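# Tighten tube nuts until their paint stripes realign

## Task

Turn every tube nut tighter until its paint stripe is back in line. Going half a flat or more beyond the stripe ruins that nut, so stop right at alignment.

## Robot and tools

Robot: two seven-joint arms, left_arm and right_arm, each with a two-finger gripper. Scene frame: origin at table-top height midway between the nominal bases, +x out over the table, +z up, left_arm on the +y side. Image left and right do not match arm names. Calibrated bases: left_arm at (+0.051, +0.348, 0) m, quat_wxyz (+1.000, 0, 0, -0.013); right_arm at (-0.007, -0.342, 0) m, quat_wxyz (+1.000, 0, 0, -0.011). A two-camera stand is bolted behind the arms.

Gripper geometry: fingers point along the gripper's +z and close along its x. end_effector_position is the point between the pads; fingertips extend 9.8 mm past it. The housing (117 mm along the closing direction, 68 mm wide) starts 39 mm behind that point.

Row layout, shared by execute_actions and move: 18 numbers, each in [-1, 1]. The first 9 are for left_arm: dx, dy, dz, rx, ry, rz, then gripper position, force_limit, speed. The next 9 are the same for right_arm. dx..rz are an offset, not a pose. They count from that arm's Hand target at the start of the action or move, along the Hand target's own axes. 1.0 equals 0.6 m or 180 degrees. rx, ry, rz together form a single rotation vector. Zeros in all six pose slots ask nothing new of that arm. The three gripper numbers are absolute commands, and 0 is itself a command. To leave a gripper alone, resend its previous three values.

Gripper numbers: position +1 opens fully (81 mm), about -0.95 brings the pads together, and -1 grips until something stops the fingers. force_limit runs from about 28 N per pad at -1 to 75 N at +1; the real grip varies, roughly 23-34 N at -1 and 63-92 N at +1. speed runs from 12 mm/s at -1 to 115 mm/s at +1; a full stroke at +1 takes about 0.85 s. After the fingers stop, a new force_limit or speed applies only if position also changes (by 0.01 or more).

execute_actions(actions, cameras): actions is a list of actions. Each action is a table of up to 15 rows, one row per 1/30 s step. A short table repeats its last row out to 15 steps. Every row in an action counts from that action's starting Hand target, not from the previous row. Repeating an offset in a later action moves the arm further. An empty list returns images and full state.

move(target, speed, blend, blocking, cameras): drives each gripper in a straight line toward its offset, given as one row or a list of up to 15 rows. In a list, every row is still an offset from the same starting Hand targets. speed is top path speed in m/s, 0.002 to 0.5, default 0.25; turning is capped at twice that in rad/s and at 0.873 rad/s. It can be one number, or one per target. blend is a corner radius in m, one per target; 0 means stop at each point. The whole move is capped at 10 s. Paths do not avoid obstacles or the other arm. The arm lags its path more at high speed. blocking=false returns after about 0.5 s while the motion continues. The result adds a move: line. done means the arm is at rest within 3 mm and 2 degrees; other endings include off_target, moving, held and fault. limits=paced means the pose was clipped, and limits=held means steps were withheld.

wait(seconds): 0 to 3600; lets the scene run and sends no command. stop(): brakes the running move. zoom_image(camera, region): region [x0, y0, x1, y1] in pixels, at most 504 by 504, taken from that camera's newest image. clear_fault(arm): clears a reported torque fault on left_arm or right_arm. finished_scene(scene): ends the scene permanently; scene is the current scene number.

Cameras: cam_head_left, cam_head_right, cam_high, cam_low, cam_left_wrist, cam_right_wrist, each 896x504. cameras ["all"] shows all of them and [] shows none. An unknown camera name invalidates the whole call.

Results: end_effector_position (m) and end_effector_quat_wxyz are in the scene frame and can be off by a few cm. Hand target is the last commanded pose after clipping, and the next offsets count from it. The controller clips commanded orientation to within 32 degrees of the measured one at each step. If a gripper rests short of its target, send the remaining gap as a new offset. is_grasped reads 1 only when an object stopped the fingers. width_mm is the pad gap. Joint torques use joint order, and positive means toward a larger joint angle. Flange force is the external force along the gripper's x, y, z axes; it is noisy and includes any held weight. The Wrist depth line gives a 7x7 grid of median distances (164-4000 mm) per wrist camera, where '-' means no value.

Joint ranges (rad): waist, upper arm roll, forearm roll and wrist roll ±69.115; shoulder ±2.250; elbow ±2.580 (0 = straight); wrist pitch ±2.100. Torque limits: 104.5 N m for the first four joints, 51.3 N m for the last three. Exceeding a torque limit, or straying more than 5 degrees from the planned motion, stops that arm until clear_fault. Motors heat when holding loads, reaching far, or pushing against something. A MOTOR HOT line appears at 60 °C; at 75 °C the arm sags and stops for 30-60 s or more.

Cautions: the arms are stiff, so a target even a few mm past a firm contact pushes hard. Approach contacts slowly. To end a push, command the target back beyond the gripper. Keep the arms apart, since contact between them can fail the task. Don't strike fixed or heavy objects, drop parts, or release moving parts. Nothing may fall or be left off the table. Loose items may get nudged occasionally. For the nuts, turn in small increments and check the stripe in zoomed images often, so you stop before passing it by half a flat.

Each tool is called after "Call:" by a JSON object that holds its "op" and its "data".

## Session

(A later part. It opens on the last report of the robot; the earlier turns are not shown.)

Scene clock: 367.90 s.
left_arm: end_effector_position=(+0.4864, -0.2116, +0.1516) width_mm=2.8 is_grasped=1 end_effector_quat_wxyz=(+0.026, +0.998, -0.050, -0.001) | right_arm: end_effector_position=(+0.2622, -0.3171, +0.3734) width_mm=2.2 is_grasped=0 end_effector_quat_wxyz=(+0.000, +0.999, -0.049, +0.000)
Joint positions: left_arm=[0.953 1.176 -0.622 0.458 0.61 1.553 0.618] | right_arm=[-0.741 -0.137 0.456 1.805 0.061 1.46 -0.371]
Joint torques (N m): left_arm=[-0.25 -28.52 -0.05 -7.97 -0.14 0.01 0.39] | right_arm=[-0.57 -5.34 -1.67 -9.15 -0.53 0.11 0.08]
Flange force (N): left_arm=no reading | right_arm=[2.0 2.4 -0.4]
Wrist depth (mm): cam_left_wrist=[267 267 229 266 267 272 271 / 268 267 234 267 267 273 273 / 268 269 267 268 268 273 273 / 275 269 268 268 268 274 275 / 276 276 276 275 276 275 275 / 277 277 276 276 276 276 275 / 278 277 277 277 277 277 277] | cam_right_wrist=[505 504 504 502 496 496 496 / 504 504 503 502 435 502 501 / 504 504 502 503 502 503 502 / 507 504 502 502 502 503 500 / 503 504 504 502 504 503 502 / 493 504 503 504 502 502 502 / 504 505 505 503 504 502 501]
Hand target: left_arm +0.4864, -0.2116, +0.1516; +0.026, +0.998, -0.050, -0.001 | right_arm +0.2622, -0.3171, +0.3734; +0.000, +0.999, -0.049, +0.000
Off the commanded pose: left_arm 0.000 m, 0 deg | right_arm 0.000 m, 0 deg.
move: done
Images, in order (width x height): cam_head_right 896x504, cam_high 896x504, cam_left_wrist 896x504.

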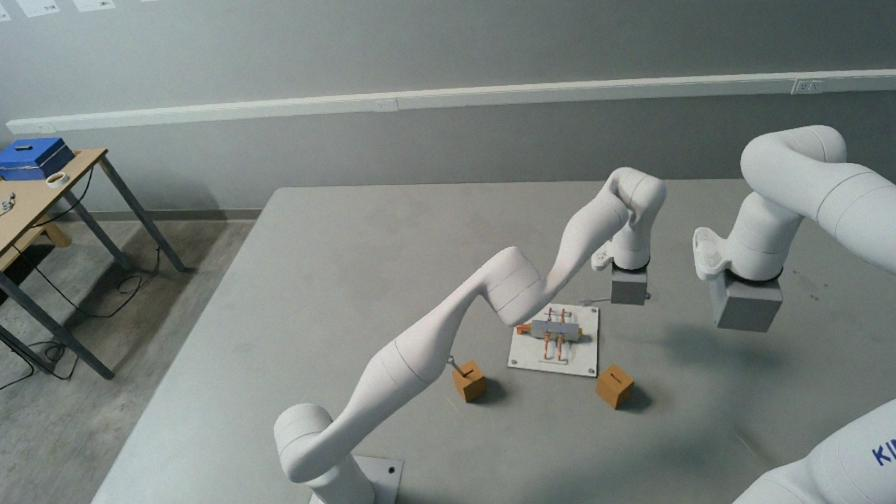

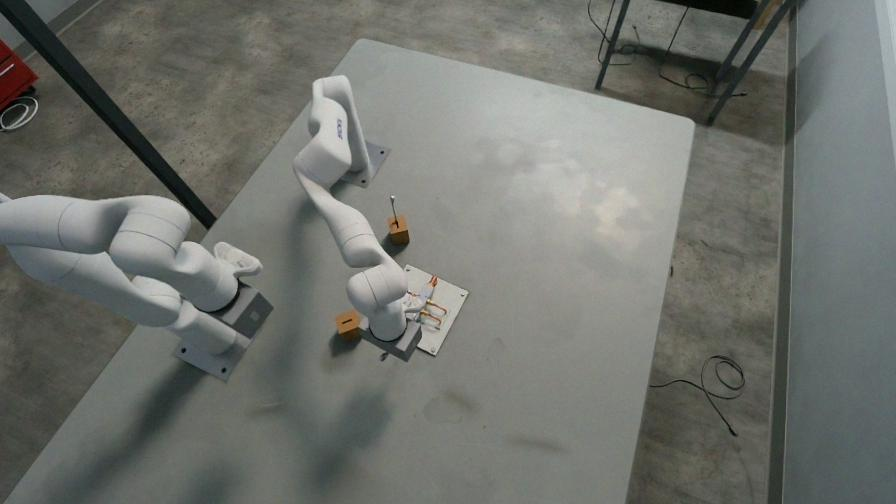

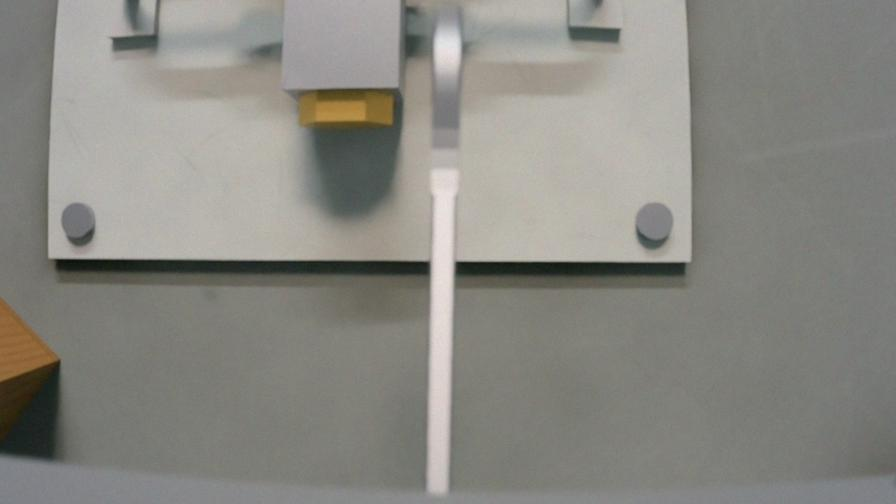

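Call:
{"op": "move", "data": {"target": [0,-0.0588,0.1037,0,0,0,-0.98,1,1,0,0,0,0,0,0,-0.9,0,0], "speed": 0.1, "cameras": ["cam_left_wrist","cam_head_right","cam_low"]}}

Call:
{"op": "zoom_image", "data": {"camera": "cam_head_right", "region": [520, 290, 600, 370]}}

Call:
{"op": "zoom_image", "data": {"camera": "cam_left_wrist", "region": [380, 0, 540, 100]}}

Scene clock: 369.63 s.
left_arm: end_effector_position=(+0.4896, -0.1798, +0.0876) width_mm=2.8 is_grasped=1 end_effector_quat_wxyz=(+0.026, +0.998, -0.050, -0.001) | right_arm: end_effector_position=(+0.2622, -0.3171, +0.3734) width_mm=2.2 is_grasped=0 end_effector_quat_wxyz=(+0.000, +0.999, -0.049, +0.000)
Joint positions: left_arm=[0.991 1.153 -0.623 0.762 0.626 1.325 0.48] | right_arm=[-0.741 -0.137 0.456 1.805 0.061 1.46 -0.371]
Joint torques (N m): left_arm=[-0.21 -27.67 -1.29 -7.88 -0.16 0 0.41] | right_arm=[-0.57 -5.43 -1.66 -9.09 -0.55 0.12 0.07]
Flange force (N): left_arm=[-1.7 -1.9 -0.6] | right_arm=[2.4 2.3 -0.6]
Wrist depth (mm): cam_left_wrist=[197 174 165 177 202 202 208 / 203 203 165 - 203 203 209 / 204 204 166 204 204 204 209 / 205 205 205 205 204 204 210 / 205 205 205 205 205 205 211 / 212 206 205 206 205 212 211 / 213 213 212 212 212 212 212] | cam_right_wrist=[503 502 504 503 497 496 337 / 505 503 503 503 435 503 502 / 505 505 503 503 502 502 502 / 505 504 502 504 503 504 501 / 503 505 504 504 502 502 503 / 493 506 503 503 502 502 503 / 504 505 505 503 503 502 501]
Hand target: left_arm +0.4896, -0.1798, +0.0876; +0.026, +0.998, -0.050, -0.001 | right_arm +0.2622, -0.3171, +0.3734; +0.000, +0.999, -0.049, +0.000
Off the commanded pose: left_arm 0.000 m, 0 deg | right_arm 0.000 m, 0 deg.
move: done
Images, in order (width x height): cam_head_right 896x504, cam_low 896x504, cam_left_wrist 896x504.

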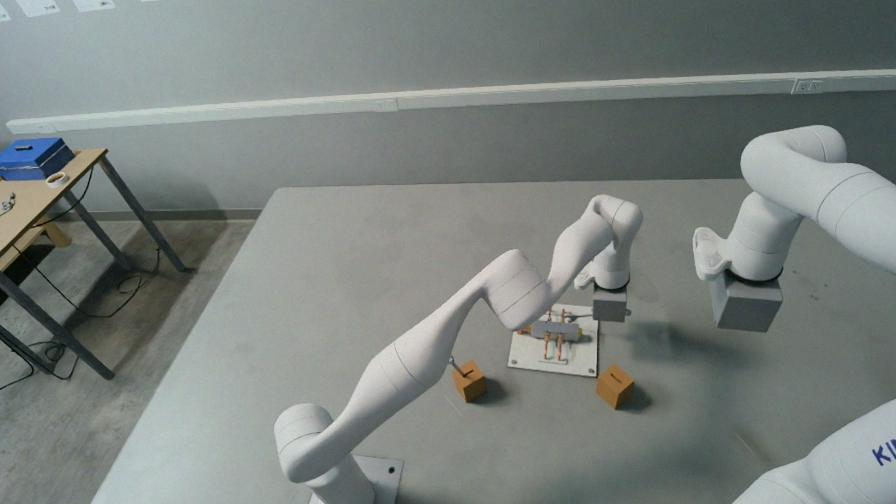

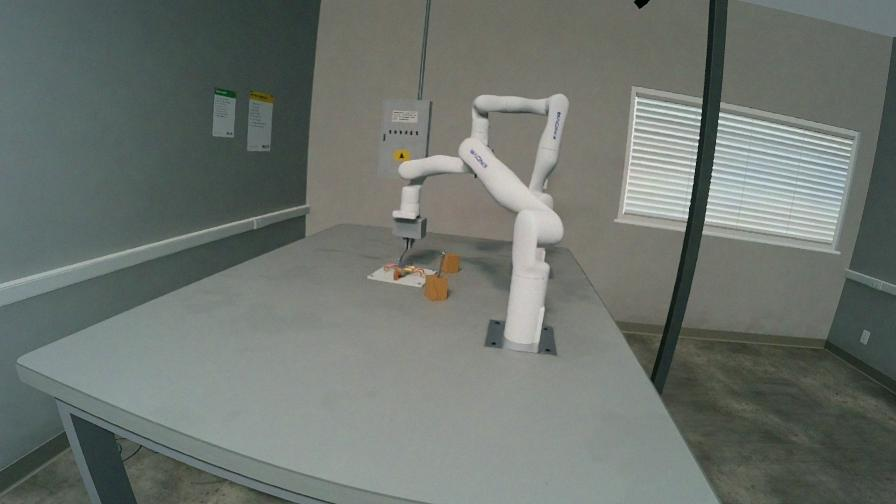

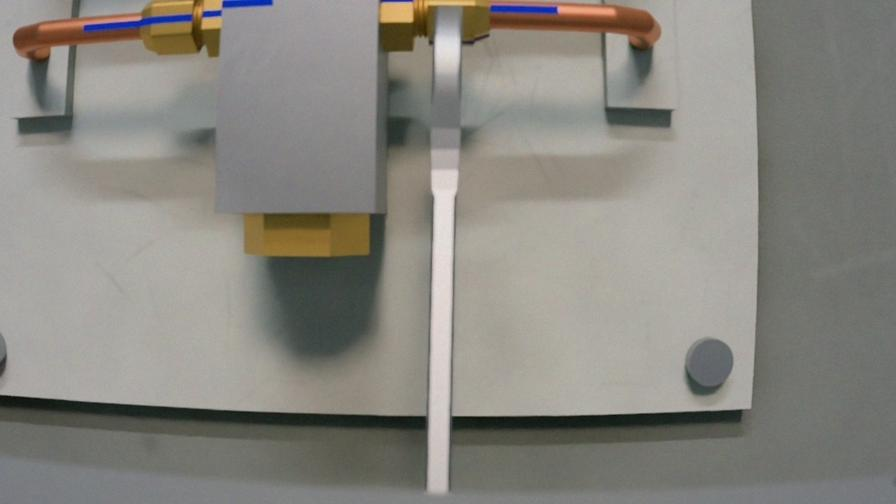

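Scaled by 6.300 from the camera's image (finer frame: 1280x720).

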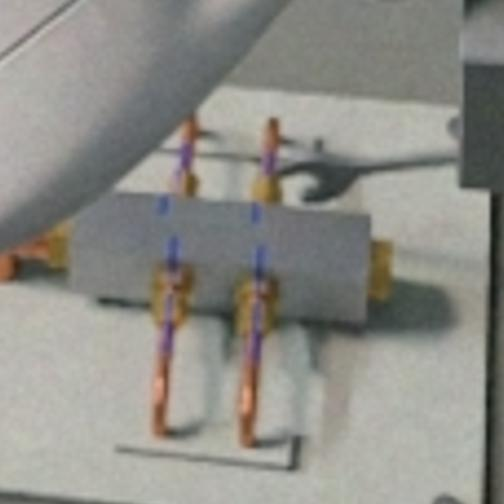

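Scaled by 3.150 from the camera's image (finer frame: 1280x720).

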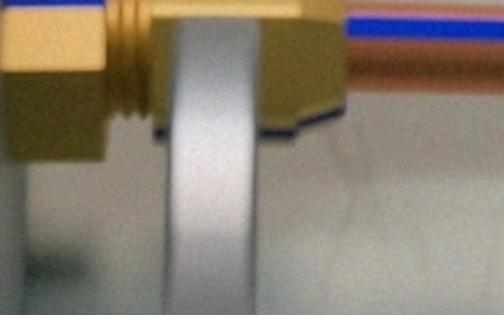

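Call:
{"op": "zoom_image", "data": {"camera": "cam_left_wrist", "region": [375, 0, 495, 60]}}

Scaled by 4.200 from the camera's image (finer frame: 1280x720).

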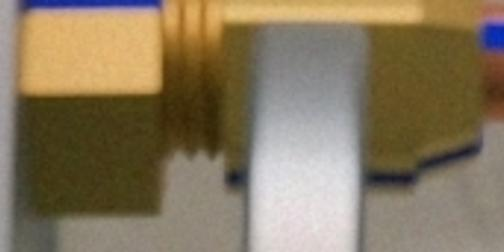

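Call:
{"op": "move", "data": {"target": [0,0.0035,0.0077,0.0139,0,0,-0.98,1,1,0,0,0,0,0,0,-0.9,0,0], "speed": 0.05, "cameras": ["cam_left_wrist"]}}

Call:
{"op": "zoom_image", "data": {"camera": "cam_left_wrist", "region": [375, 0, 495, 60]}}

Scene clock: 373.93 s.
left_arm: end_effector_position=(+0.4893, -0.1822, +0.0831) width_mm=2.8 is_grasped=1 end_effector_quat_wxyz=(+0.005, +0.999, -0.050, +0.000) | right_arm: end_effector_position=(+0.2622, -0.3171, +0.3734) width_mm=2.2 is_grasped=0 end_effector_quat_wxyz=(+0.000, +0.999, -0.049, +0.000)
Joint positions: left_arm=[0.992 1.19 -0.636 0.686 0.603 1.379 0.523] | right_arm=[-0.741 -0.137 0.456 1.805 0.061 1.46 -0.371]
Joint torques (N m): left_arm=[-0.22 -28.01 -1.15 -7.63 -0.26 0.05 0.39] | right_arm=[-0.55 -5.4 -1.7 -9.12 -0.56 0.11 0.06]
Flange force (N): left_arm=[-1.0 -1.3 -0.8] | right_arm=[2.3 2.5 -0.5]
Wrist depth (mm): cam_left_wrist=[198 177 - 177 197 203 209 / 203 203 - - 202 202 209 / 202 203 - 203 203 203 208 / 202 202 202 202 202 202 208 / 203 202 202 203 202 202 208 / 202 202 202 202 202 202 208 / 208 208 208 208 208 208 208] | cam_right_wrist=[503 503 503 503 496 495 335 / 505 505 502 502 434 503 502 / 505 504 503 502 501 503 503 / 504 504 503 504 502 501 501 / 504 504 504 504 503 503 502 / 494 503 504 503 503 501 504 / 505 504 503 502 504 502 502]
Hand target: left_arm +0.4893, -0.1822, +0.0831; +0.005, +0.999, -0.050, +0.000 | right_arm +0.2622, -0.3171, +0.3734; +0.000, +0.999, -0.049, +0.000
Off the commanded pose: left_arm 0.000 m, 0 deg | right_arm 0.000 m, 0 deg.
move: done

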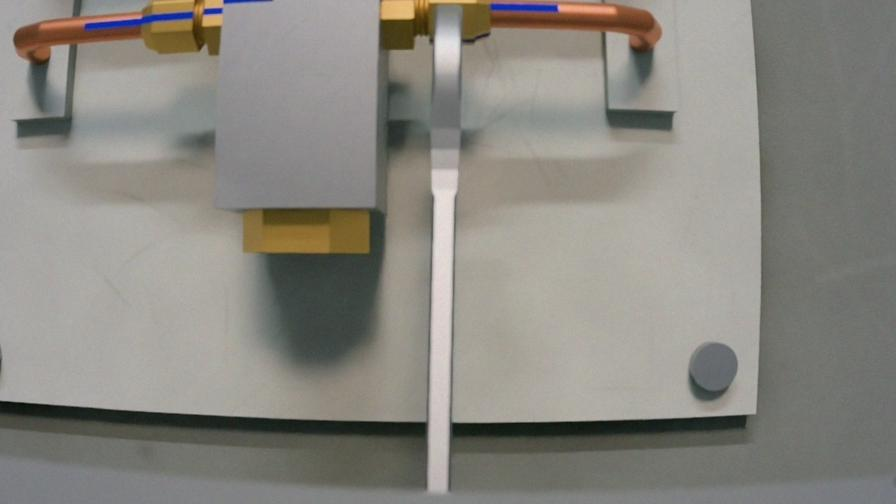

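Scaled by 4.200 from the camera's image (finer frame: 1280x720).

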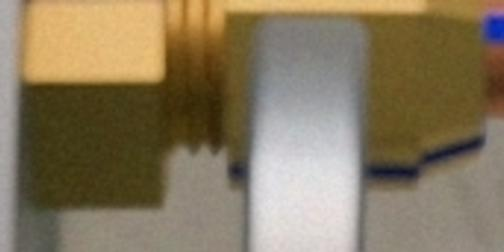

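Call:
{"op": "move", "data": {"target": [0,-0.0111,0.0073,0,0,0,-0.98,1,1,0,0,0,0,0,0,-0.9,0,0], "speed": 0.03, "cameras": ["cam_left_wrist"]}}

Call:
{"op": "zoom_image", "data": {"camera": "cam_left_wrist", "region": [375, 0, 495, 60]}}

Scene clock: 376.60 s.
left_arm: end_effector_position=(+0.4899, -0.1757, +0.0787) width_mm=2.8 is_grasped=1 end_effector_quat_wxyz=(+0.005, +0.999, -0.050, +0.000) | right_arm: end_effector_position=(+0.2622, -0.3171, +0.3734) width_mm=2.2 is_grasped=0 end_effector_quat_wxyz=(+0.000, +0.999, -0.049, +0.000)
Joint positions: left_arm=[0.995 1.181 -0.636 0.727 0.605 1.354 0.503] | right_arm=[-0.741 -0.137 0.456 1.805 0.061 1.46 -0.371]
Joint torques (N m): left_arm=[-3.93 -25.12 -3.55 -4.44 -2.36 1.57 0.4] | right_arm=[-0.58 -5.37 -1.68 -9.14 -0.56 0.13 0.07]
Flange force (N): left_arm=[-1.5 5.8 -2.0] | right_arm=[2.2 2.5 -0.4]
Wrist depth (mm): cam_left_wrist=[199 171 - 175 176 198 204 / 198 198 - - 198 198 204 / 199 198 - 198 198 198 204 / 198 198 - 198 198 198 204 / 198 198 198 198 198 198 204 / 198 198 198 198 198 197 203 / 204 204 204 203 204 204 203] | cam_right_wrist=[505 503 502 504 495 495 336 / 503 505 502 502 433 500 502 / 506 505 502 503 503 502 501 / 503 504 505 502 502 502 502 / 503 503 503 505 503 502 502 / 494 503 502 505 503 503 502 / 503 505 503 503 504 504 503]
Hand target: left_arm +0.4900, -0.1756, +0.0787; +0.005, +0.999, -0.050, +0.000 | right_arm +0.2622, -0.3171, +0.3734; +0.000, +0.999, -0.049, +0.000
Off the commanded pose: left_arm 0.000 m, 0 deg | right_arm 0.000 m, 0 deg.
move: done

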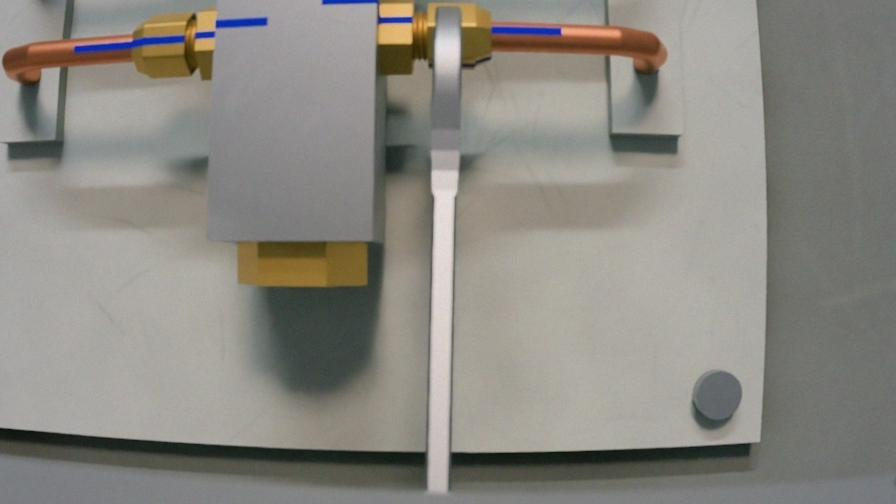

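Scaled by 4.200 from the camera's image (finer frame: 1280x720).

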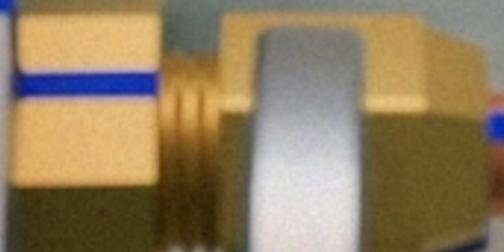

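Call:
{"op": "zoom_image", "data": {"camera": "cam_left_wrist", "region": [375, 0, 505, 90]}}

Scaled by 3.877 from the camera's image (finer frame: 1280x720).

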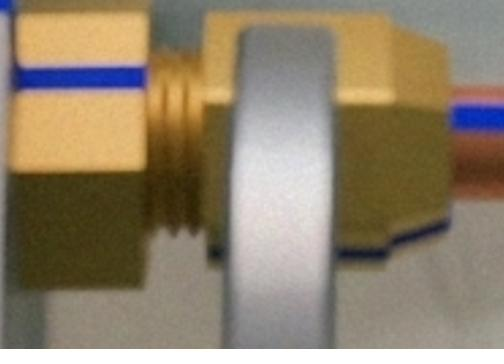

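Call:
{"op": "move", "data": {"target": [0,-0.0028,0.0018,0,0,0,-0.98,1,1,0,0,0,0,0,0,-0.9,0,0], "speed": 0.02, "cameras": ["cam_left_wrist"]}}

Call:
{"op": "zoom_image", "data": {"camera": "cam_left_wrist", "region": [375, 0, 505, 90]}}

Scene clock: 378.70 s.
left_arm: end_effector_position=(+0.4902, -0.1739, +0.0775) width_mm=2.8 is_grasped=1 end_effector_quat_wxyz=(+0.005, +0.999, -0.050, +0.000) | right_arm: end_effector_position=(+0.2622, -0.3171, +0.3734) width_mm=2.2 is_grasped=0 end_effector_quat_wxyz=(+0.000, +0.999, -0.049, +0.000)
Joint positions: left_arm=[0.996 1.179 -0.636 0.737 0.605 1.348 0.498] | right_arm=[-0.741 -0.137 0.456 1.805 0.061 1.46 -0.371]
Joint torques (N m): left_arm=[-8.56 -23.18 -6.88 -0.37 -5.3 3.7 0.55] | right_arm=[-0.59 -5.37 -1.69 -9.11 -0.54 0.13 0.05]
Flange force (N): left_arm=[0.8 17.1 -1.3] | right_arm=[2.3 2.5 -0.4]
Wrist depth (mm): cam_left_wrist=[192 169 - 171 173 197 203 / 198 197 - - 197 197 203 / 197 197 - 197 197 197 203 / 197 197 - 197 197 197 203 / 197 197 197 197 197 197 203 / 197 197 197 197 197 197 203 / 203 203 202 197 203 203 203] | cam_right_wrist=[505 505 503 502 497 494 334 / 503 505 504 503 434 502 502 / 504 503 504 503 502 503 501 / 503 504 502 501 502 502 502 / 504 505 505 504 503 504 502 / 493 503 505 502 504 502 503 / 503 502 503 502 502 502 502]
Hand target: left_arm +0.4902, -0.1739, +0.0776; +0.005, +0.999, -0.050, +0.000 | right_arm +0.2622, -0.3171, +0.3734; +0.000, +0.999, -0.049, +0.000
Off the commanded pose: left_arm 0.000 m, 0 deg | right_arm 0.000 m, 0 deg.
move: done

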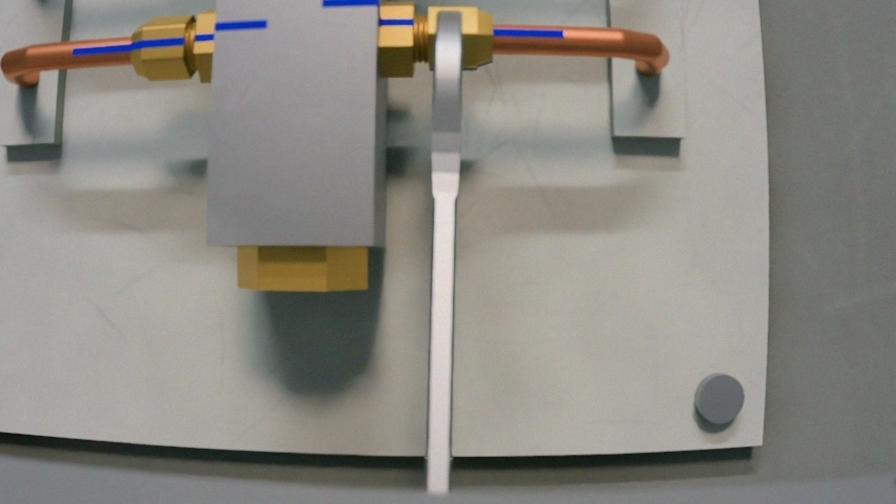

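Scaled by 3.877 from the camera's image (finer frame: 1280x720).

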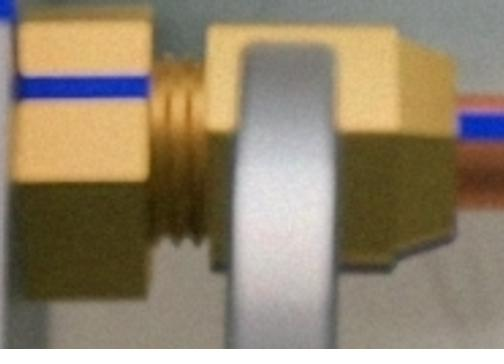

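Call:
{"op": "move", "data": {"target": [0,0.0139,-0.0091,0,0,0,-0.98,1,1,0,0,0,0,0,0,-0.9,0,0], "speed": 0.04, "cameras": ["cam_left_wrist","cam_head_right","cam_head_left"]}}

Call:
{"op": "zoom_image", "data": {"camera": "cam_left_wrist", "region": [375, 0, 505, 90]}}

Call:
{"op": "zoom_image", "data": {"camera": "cam_left_wrist", "region": [400, 160, 500, 220]}}

Call:
{"op": "zoom_image", "data": {"camera": "cam_head_right", "region": [530, 295, 600, 355]}}

Call:
{"op": "zoom_image", "data": {"camera": "cam_head_left", "region": [380, 200, 600, 400]}}

Scene clock: 380.33 s.
left_arm: end_effector_position=(+0.4894, -0.1821, +0.0831) width_mm=2.8 is_grasped=1 end_effector_quat_wxyz=(+0.004, +0.999, -0.050, +0.000) | right_arm: end_effector_position=(+0.2622, -0.3171, +0.3734) width_mm=2.2 is_grasped=0 end_effector_quat_wxyz=(+0.000, +0.999, -0.049, +0.000)
Joint positions: left_arm=[0.992 1.19 -0.636 0.686 0.604 1.379 0.523] | right_arm=[-0.741 -0.137 0.456 1.805 0.061 1.46 -0.371]
Joint torques (N m): left_arm=[-0.31 -27.96 -1.17 -7.66 -0.21 0.12 0.39] | right_arm=[-0.61 -5.37 -1.67 -9.12 -0.55 0.12 0.05]
Flange force (N): left_arm=[-1.7 -1.9 -0.6] | right_arm=[2.3 2.5 -0.5]
Wrist depth (mm): cam_left_wrist=[198 177 - 177 201 202 209 / 203 203 - - 202 203 208 / 203 203 - 203 202 202 208 / 203 202 203 202 203 202 208 / 203 202 202 202 202 202 208 / 202 202 202 202 202 202 208 / 208 208 208 209 208 208 208] | cam_right_wrist=[505 504 504 502 497 497 336 / 503 503 504 502 434 503 503 / 503 505 503 503 504 501 501 / 506 505 505 504 501 501 502 / 503 502 505 502 503 502 502 / 492 504 503 502 504 503 502 / 504 503 503 503 502 503 502]
Hand target: left_arm +0.4893, -0.1822, +0.0831; +0.005, +0.999, -0.050, +0.000 | right_arm +0.2622, -0.3171, +0.3734; +0.000, +0.999, -0.049, +0.000
Off the commanded pose: left_arm 0.000 m, 0 deg | right_arm 0.000 m, 0 deg.
move: done
Images, in order (width x height): cam_head_left 896x504, cam_head_right 896x504, cam_left_wrist 896x504.

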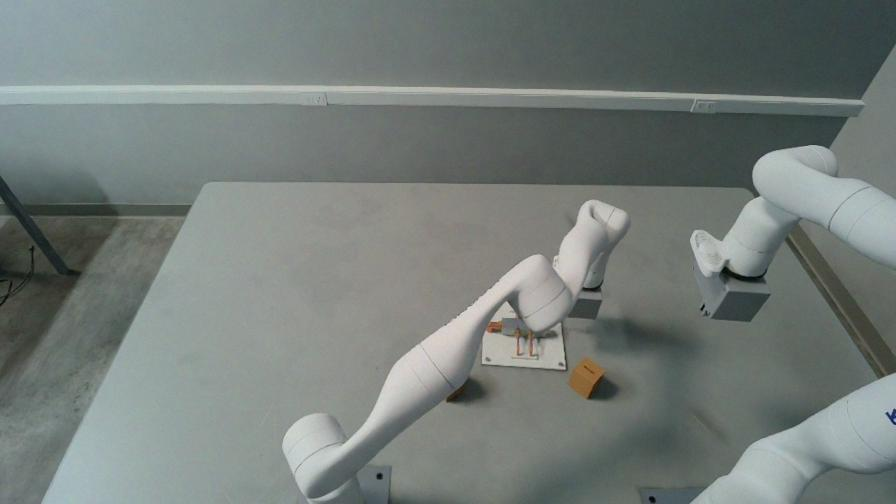

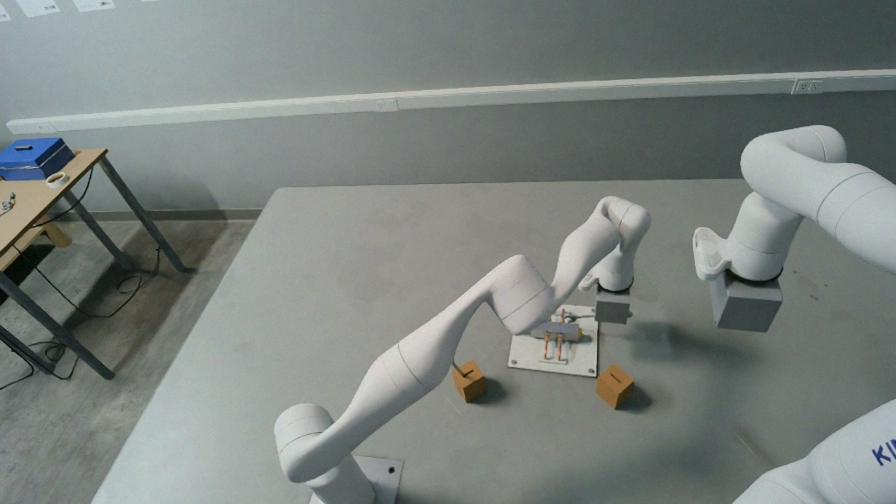

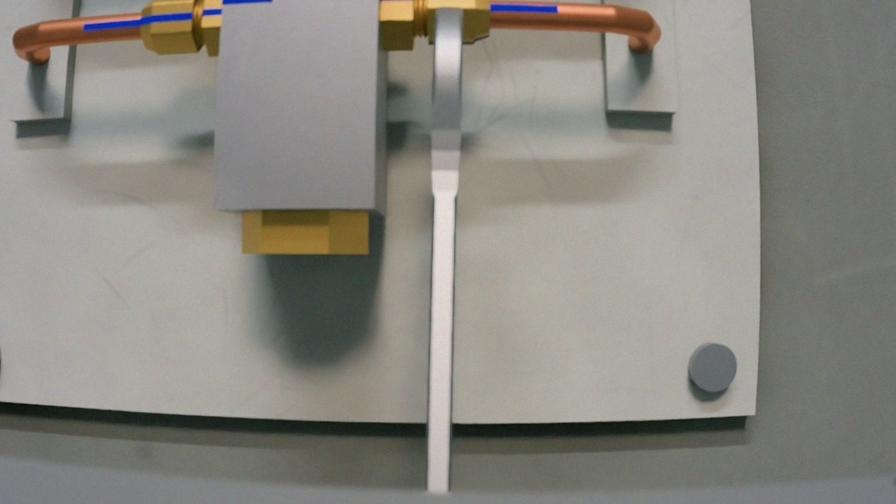

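Scaled by 3.877 from the camera's image (finer frame: 1280x720).

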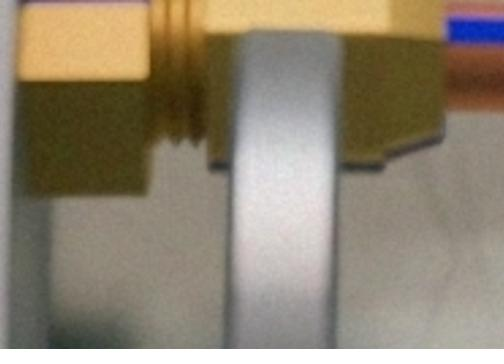

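Scaled by 5.040 from the camera's image (finer frame: 1280x720).

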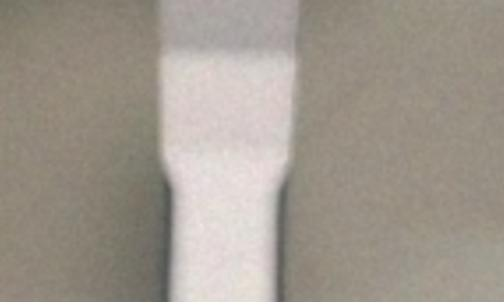

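Scaled by 7.200 from the camera's image (finer frame: 1280x720).

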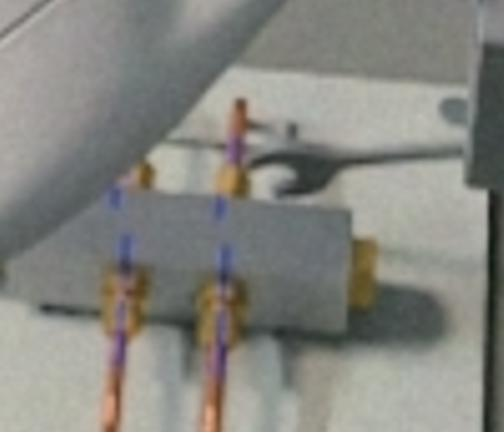

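Scaled by 2.291 from the camera's image (finer frame: 1280x720).

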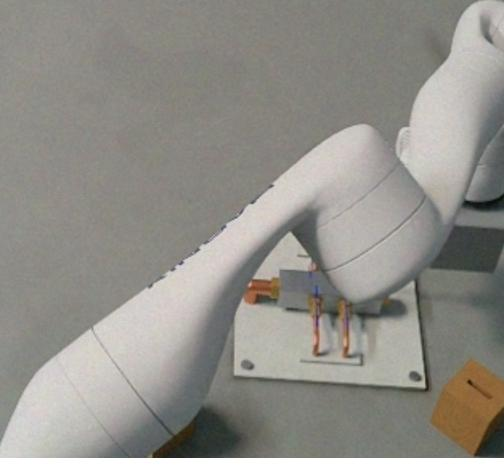

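Call:
{"op": "zoom_image", "data": {"camera": "cam_left_wrist", "region": [375, 0, 495, 60]}}

Call:
{"op": "zoom_image", "data": {"camera": "cam_head_right", "region": [550, 300, 590, 335]}}

Scaled by 4.200 from the camera's image (finer frame: 1280x720).

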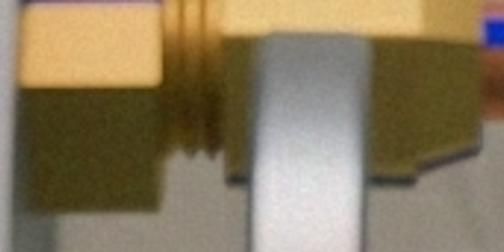

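Scaled by 12.600 from the camera's image (finer frame: 1280x720).

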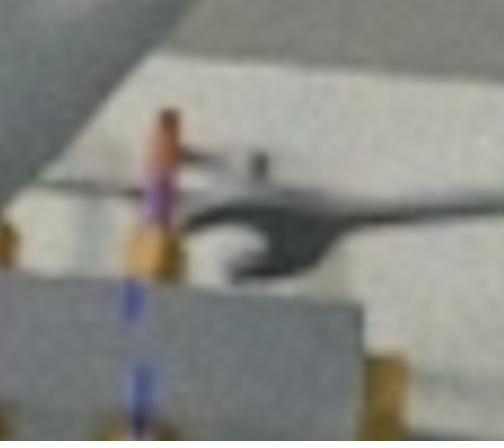

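Call:
{"op": "move", "data": {"target": [0,0.0132,0.0317,0.0578,0,0,-0.98,1,1,0,0,0,0,0,0,-0.9,0,0], "speed": 0.06, "cameras": ["cam_left_wrist","cam_head_right"]}}

Call:
{"op": "zoom_image", "data": {"camera": "cam_left_wrist", "region": [375, 0, 505, 90]}}

Call:
{"op": "zoom_image", "data": {"camera": "cam_head_right", "region": [550, 300, 590, 335]}}

Scene clock: 390.73 s.
left_arm: end_effector_position=(+0.4885, -0.1901, +0.0641) width_mm=2.8 is_grasped=1 end_effector_quat_wxyz=(-0.086, +0.995, -0.050, +0.005) | right_arm: end_effector_position=(+0.2622, -0.3171, +0.3734) width_mm=2.2 is_grasped=0 end_effector_quat_wxyz=(+0.000, +0.999, -0.049, +0.000)
Joint positions: left_arm=[0.924 1.414 -0.667 0.161 0.531 1.718 0.739] | right_arm=[-0.741 -0.137 0.456 1.805 0.061 1.46 -0.371]
Joint torques (N m): left_arm=[-0.23 -29.49 0.8 -7.1 -0.72 0.53 0.43] | right_arm=[-0.6 -5.36 -1.67 -9.11 -0.54 0.12 0.05]
Flange force (N): left_arm=no reading | right_arm=[2.3 2.5 -0.5]
Wrist depth (mm): cam_left_wrist=[199 177 - 178 203 205 211 / 200 202 - - 201 201 208 / 198 197 - 198 198 198 205 / 195 194 194 195 195 195 201 / 192 192 192 192 192 192 198 / 189 189 189 189 189 188 194 / 191 192 191 192 192 192 191] | cam_right_wrist=[503 503 504 503 498 496 337 / 503 503 502 503 434 502 352 / 503 503 501 504 504 503 502 / 504 506 503 504 503 502 503 / 505 504 504 502 502 503 502 / 493 505 505 505 503 503 502 / 505 504 506 503 505 502 502]
Hand target: left_arm +0.4886, -0.1902, +0.0641; -0.086, +0.995, -0.050, +0.004 | right_arm +0.2622, -0.3171, +0.3734; +0.000, +0.999, -0.049, +0.000
Off the commanded pose: left_arm 0.000 m, 0 deg | right_arm 0.000 m, 0 deg.
move: done
Images, in order (width x height): cam_head_right 896x504, cam_left_wrist 896x504.

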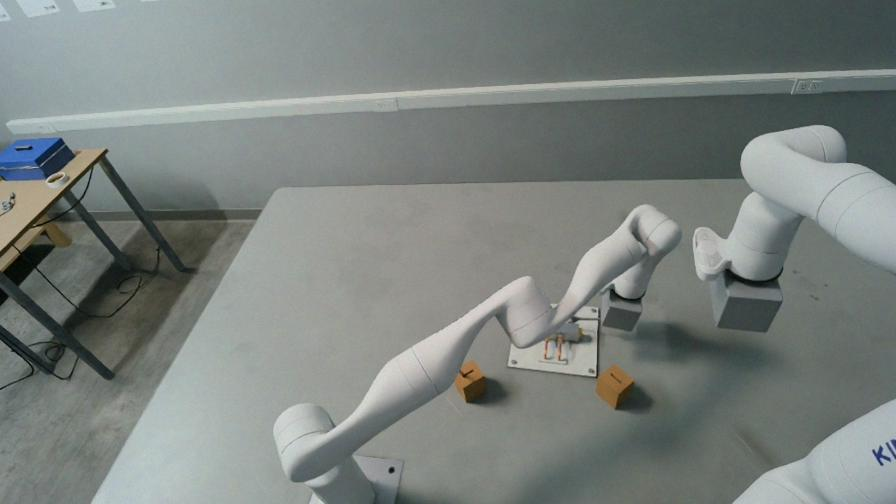

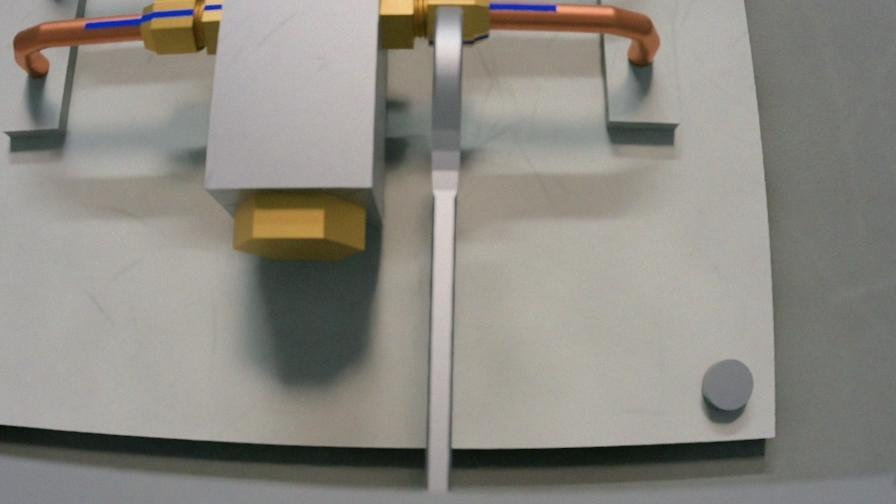

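Scaled by 3.877 from the camera's image (finer frame: 1280x720).

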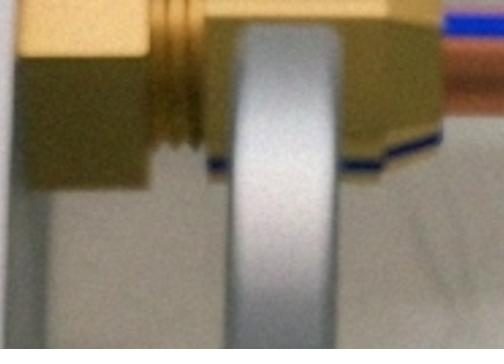

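Scaled by 12.600 from the camera's image (finer frame: 1280x720).

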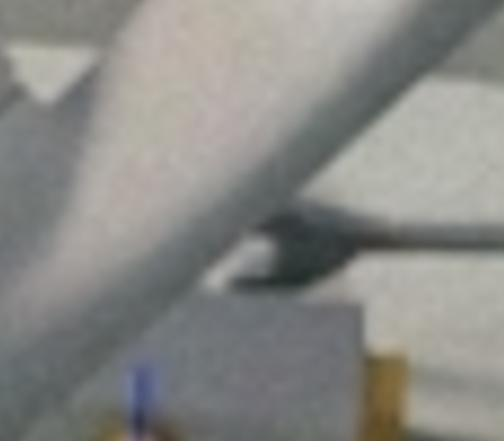

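Call:
{"op": "move", "data": {"target": [0,-0.00815,0.0058,0,0,0,-0.98,1,1,0,0,0,0,0,0,-0.9,0,0], "speed": 0.03, "cameras": []}}

Call:
{"op": "move", "data": {"target": [0,-0.0027,0.0019,0,0,0,-0.98,1,1,0,0,0,0,0,0,-0.9,0,0], "speed": 0.02, "cameras": ["cam_left_wrist"]}}

Call:
{"op": "zoom_image", "data": {"camera": "cam_left_wrist", "region": [375, 0, 505, 90]}}

Scene clock: 392.30 s.
left_arm: end_effector_position=(+0.4891, -0.1848, +0.0615) width_mm=2.8 is_grasped=1 end_effector_quat_wxyz=(-0.086, +0.995, -0.050, +0.004) | right_arm: end_effector_position=(+0.2622, -0.3171, +0.3734) width_mm=2.2 is_grasped=0 end_effector_quat_wxyz=(+0.000, +0.999, -0.049, +0.000)
Joint positions: left_arm=[0.946 1.383 -0.673 0.26 0.528 1.665 0.705] | right_arm=[-0.741 -0.137 0.456 1.805 0.061 1.46 -0.371]
Joint torques (N m): left_arm=[-0.19 -29.28 0.24 -7.1 -0.71 0.49 0.39] | right_arm=[-0.61 -5.37 -1.7 -9.13 -0.54 0.12 0.07]
Flange force (N): left_arm=no reading | right_arm=[2.3 2.5 -0.4]
Wrist depth (mm): cam_left_wrist=[202 173 - 174 200 201 209 / 198 199 - - 198 198 205 / 195 195 - 194 196 196 201 / 192 192 168 191 192 192 199 / 189 189 189 189 189 189 195 / 186 186 186 187 186 186 192 / 187 188 188 188 188 188 189] | cam_right_wrist=[504 504 503 503 497 496 336 / 505 504 502 502 435 502 352 / 504 504 504 503 502 501 502 / 504 505 503 503 502 502 502 / 504 504 505 503 503 502 501 / 492 503 503 502 502 503 503 / 503 504 505 503 502 504 502]
Hand target: left_arm +0.4891, -0.1848, +0.0615; -0.086, +0.995, -0.050, +0.004 | right_arm +0.2622, -0.3171, +0.3734; +0.000, +0.999, -0.049, +0.000
Off the commanded pose: left_arm 0.000 m, 0 deg | right_arm 0.000 m, 0 deg.
move: done

Scene clock: 392.80 s.
left_arm: end_effector_position=(+0.4892, -0.1831, +0.0607) width_mm=2.8 is_grasped=1 end_effector_quat_wxyz=(-0.086, +0.995, -0.050, +0.004) | right_arm: end_effector_position=(+0.2622, -0.3171, +0.3734) width_mm=2.2 is_grasped=0 end_effector_quat_wxyz=(+0.000, +0.999, -0.049, +0.000)
Joint positions: left_arm=[0.951 1.375 -0.675 0.287 0.528 1.651 0.695] | right_arm=[-0.741 -0.137 0.456 1.805 0.061 1.46 -0.371]
Joint torques (N m): left_arm=[-2.07 -28.38 -0.79 -5.88 -1.63 1.42 0.4] | right_arm=[-0.58 -5.41 -1.69 -9.08 -0.54 0.13 0.06]
Flange force (N): left_arm=no reading | right_arm=[2.5 2.5 -0.5]
Wrist depth (mm): cam_left_wrist=[197 171 - 175 176 200 208 / 197 197 - - 197 197 204 / 195 195 - 194 194 194 201 / 192 191 - 191 192 192 197 / 188 189 189 189 189 188 194 / 186 186 186 186 185 185 191 / 186 187 187 187 187 187 188] | cam_right_wrist=[505 502 502 504 496 496 337 / 505 502 504 505 435 502 352 / 505 505 502 501 503 502 502 / 505 505 502 504 504 503 500 / 506 503 504 502 503 503 503 / 493 505 505 504 503 505 502 / 502 504 504 502 504 501 503]
Hand target: left_arm +0.4893, -0.1830, +0.0607; -0.086, +0.995, -0.050, +0.004 | right_arm +0.2622, -0.3171, +0.3734; +0.000, +0.999, -0.049, +0.000
Off the commanded pose: left_arm 0.000 m, 0 deg | right_arm 0.000 m, 0 deg.
move: done

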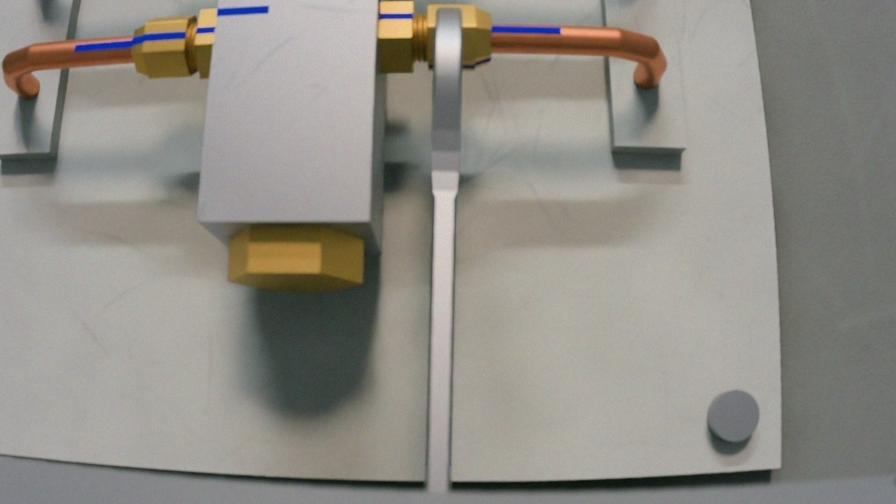

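Scaled by 3.877 from the camera's image (finer frame: 1280x720).

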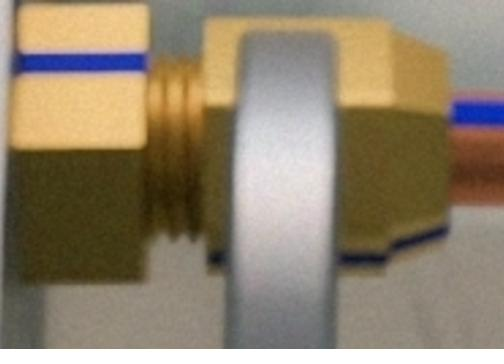

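Call:
{"op": "move", "data": {"target": [0,-0.002,0.0014,0,0,0,-0.98,1,1,0,0,0,0,0,0,-0.9,0,0], "speed": 0.02, "cameras": ["cam_left_wrist"]}}

Call:
{"op": "zoom_image", "data": {"camera": "cam_left_wrist", "region": [375, 0, 505, 90]}}

Scene clock: 393.77 s.
left_arm: end_effector_position=(+0.4894, -0.1818, +0.0601) width_mm=2.8 is_grasped=1 end_effector_quat_wxyz=(-0.086, +0.995, -0.050, +0.004) | right_arm: end_effector_position=(+0.2622, -0.3171, +0.3734) width_mm=2.2 is_grasped=0 end_effector_quat_wxyz=(+0.000, +0.999, -0.049, +0.000)
Joint positions: left_arm=[0.955 1.37 -0.676 0.305 0.527 1.641 0.689] | right_arm=[-0.741 -0.137 0.456 1.805 0.061 1.46 -0.371]
Joint torques (N m): left_arm=[-8.16 -25.36 -4.08 -1.45 -4.63 4.1 0.42] | right_arm=[-0.59 -5.37 -1.66 -9.15 -0.53 0.13 0.07]
Flange force (N): left_arm=no reading | right_arm=[2.1 2.4 -0.3]
Wrist depth (mm): cam_left_wrist=[197 170 - 173 174 200 207 / 197 196 - - 197 197 204 / 194 194 - 194 193 193 201 / 191 190 - 190 191 191 197 / 188 188 187 188 188 188 193 / 185 185 185 185 185 184 191 / 186 187 187 187 187 187 188] | cam_right_wrist=[503 504 502 501 495 496 336 / 503 504 502 503 434 501 351 / 505 504 504 503 503 503 503 / 505 503 503 504 501 502 503 / 503 505 502 503 502 503 503 / 492 503 504 506 503 503 502 / 503 505 503 505 502 504 501]
Hand target: left_arm +0.4894, -0.1817, +0.0601; -0.086, +0.995, -0.050, +0.004 | right_arm +0.2622, -0.3171, +0.3734; +0.000, +0.999, -0.049, +0.000
Off the commanded pose: left_arm 0.000 m, 0 deg | right_arm 0.000 m, 0 deg.
move: done

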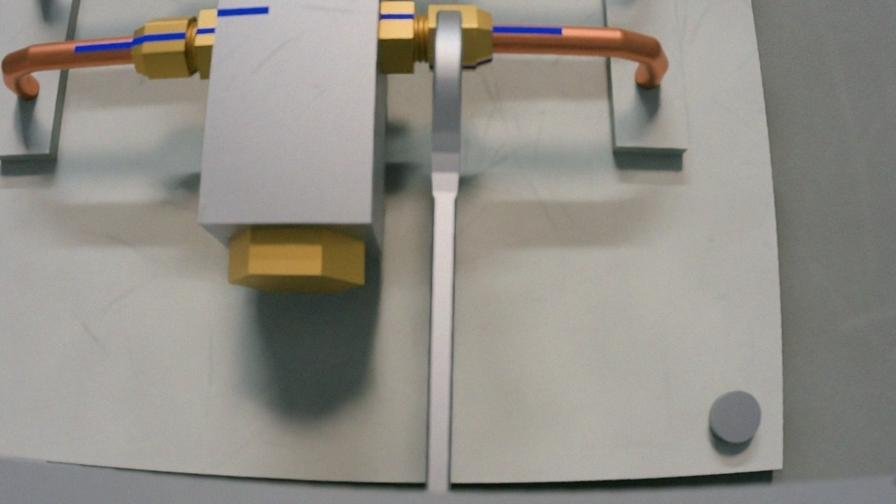

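Scaled by 3.877 from the camera's image (finer frame: 1280x720).

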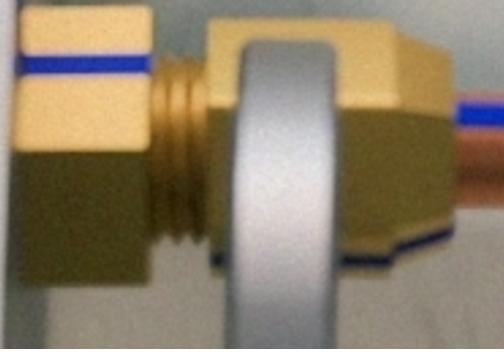

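Call:
{"op": "move", "data": {"target": [[0,0.0054,-0.0039,0,0,0,-0.98,1,1,0,0,0,0,0,0,-0.9,0,0],[0,0.0074,-0.0012,0,0,0,-0.98,1,1,0,0,0,0,0,0,-0.9,0,0]], "speed": 0.03, "cameras": ["cam_left_wrist"]}}

Call:
{"op": "zoom_image", "data": {"camera": "cam_left_wrist", "region": [375, 0, 505, 90]}}

Call:
{"op": "zoom_image", "data": {"camera": "cam_left_wrist", "region": [400, 160, 500, 220]}}

Scene clock: 396.83 s.
left_arm: end_effector_position=(+0.4890, -0.1862, +0.0600) width_mm=2.8 is_grasped=1 end_effector_quat_wxyz=(-0.086, +0.995, -0.050, +0.004) | right_arm: end_effector_position=(+0.2622, -0.3171, +0.3734) width_mm=2.2 is_grasped=0 end_effector_quat_wxyz=(+0.000, +0.999, -0.049, +0.000)
Joint positions: left_arm=[0.942 1.392 -0.672 0.242 0.529 1.672 0.712] | right_arm=[-0.741 -0.137 0.456 1.805 0.061 1.46 -0.371]
Joint torques (N m): left_arm=[-0.23 -29.42 0.4 -7.16 -0.74 0.53 0.42] | right_arm=[-0.61 -5.36 -1.66 -9.12 -0.55 0.11 0.04]
Flange force (N): left_arm=no reading | right_arm=[2.3 2.6 -0.5]
Wrist depth (mm): cam_left_wrist=[197 172 - 172 175 200 207 / 197 197 - - 197 197 204 / 194 194 - 194 194 194 201 / 191 190 190 190 191 191 197 / 188 188 187 188 188 188 193 / 185 185 185 185 185 184 190 / 187 187 187 187 186 187 187] | cam_right_wrist=[505 503 503 505 496 496 337 / 503 505 505 503 434 503 353 / 504 503 504 503 503 502 501 / 504 504 501 503 502 502 502 / 505 503 504 503 503 502 502 / 492 504 503 502 503 502 502 / 503 505 505 503 502 503 502]
Hand target: left_arm +0.4890, -0.1862, +0.0600; -0.086, +0.995, -0.050, +0.004 | right_arm +0.2622, -0.3171, +0.3734; +0.000, +0.999, -0.049, +0.000
Off the commanded pose: left_arm 0.000 m, 0 deg | right_arm 0.000 m, 0 deg.
move: done

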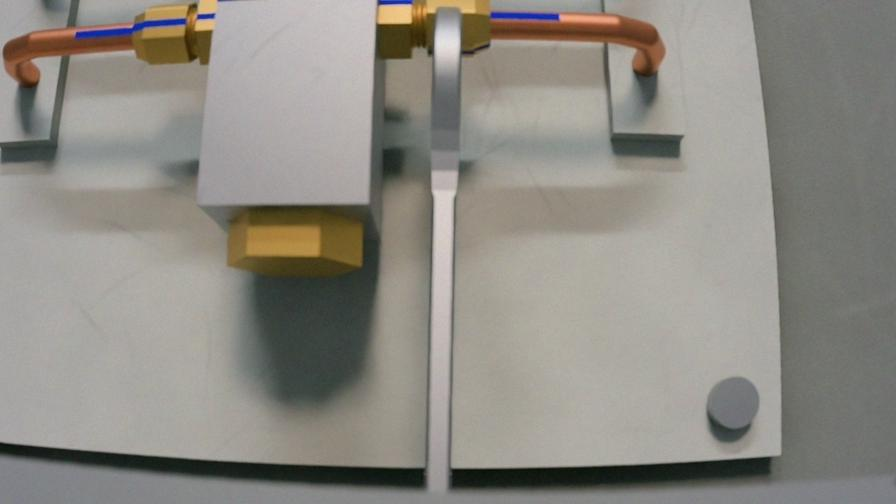

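Scaled by 3.877 from the camera's image (finer frame: 1280x720).

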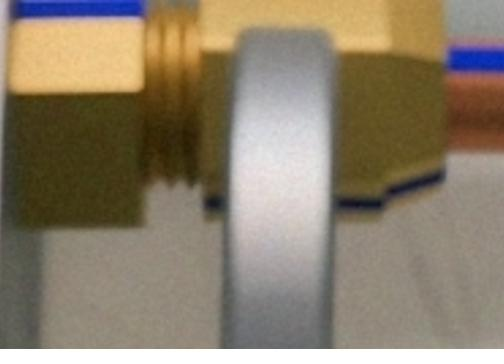

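Scaled by 5.040 from the camera's image (finer frame: 1280x720).

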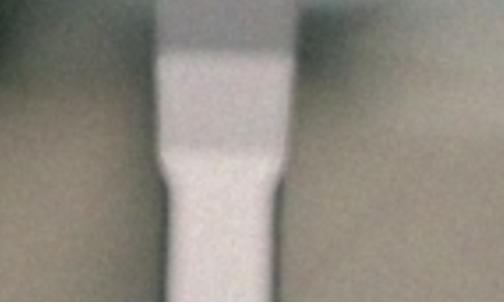

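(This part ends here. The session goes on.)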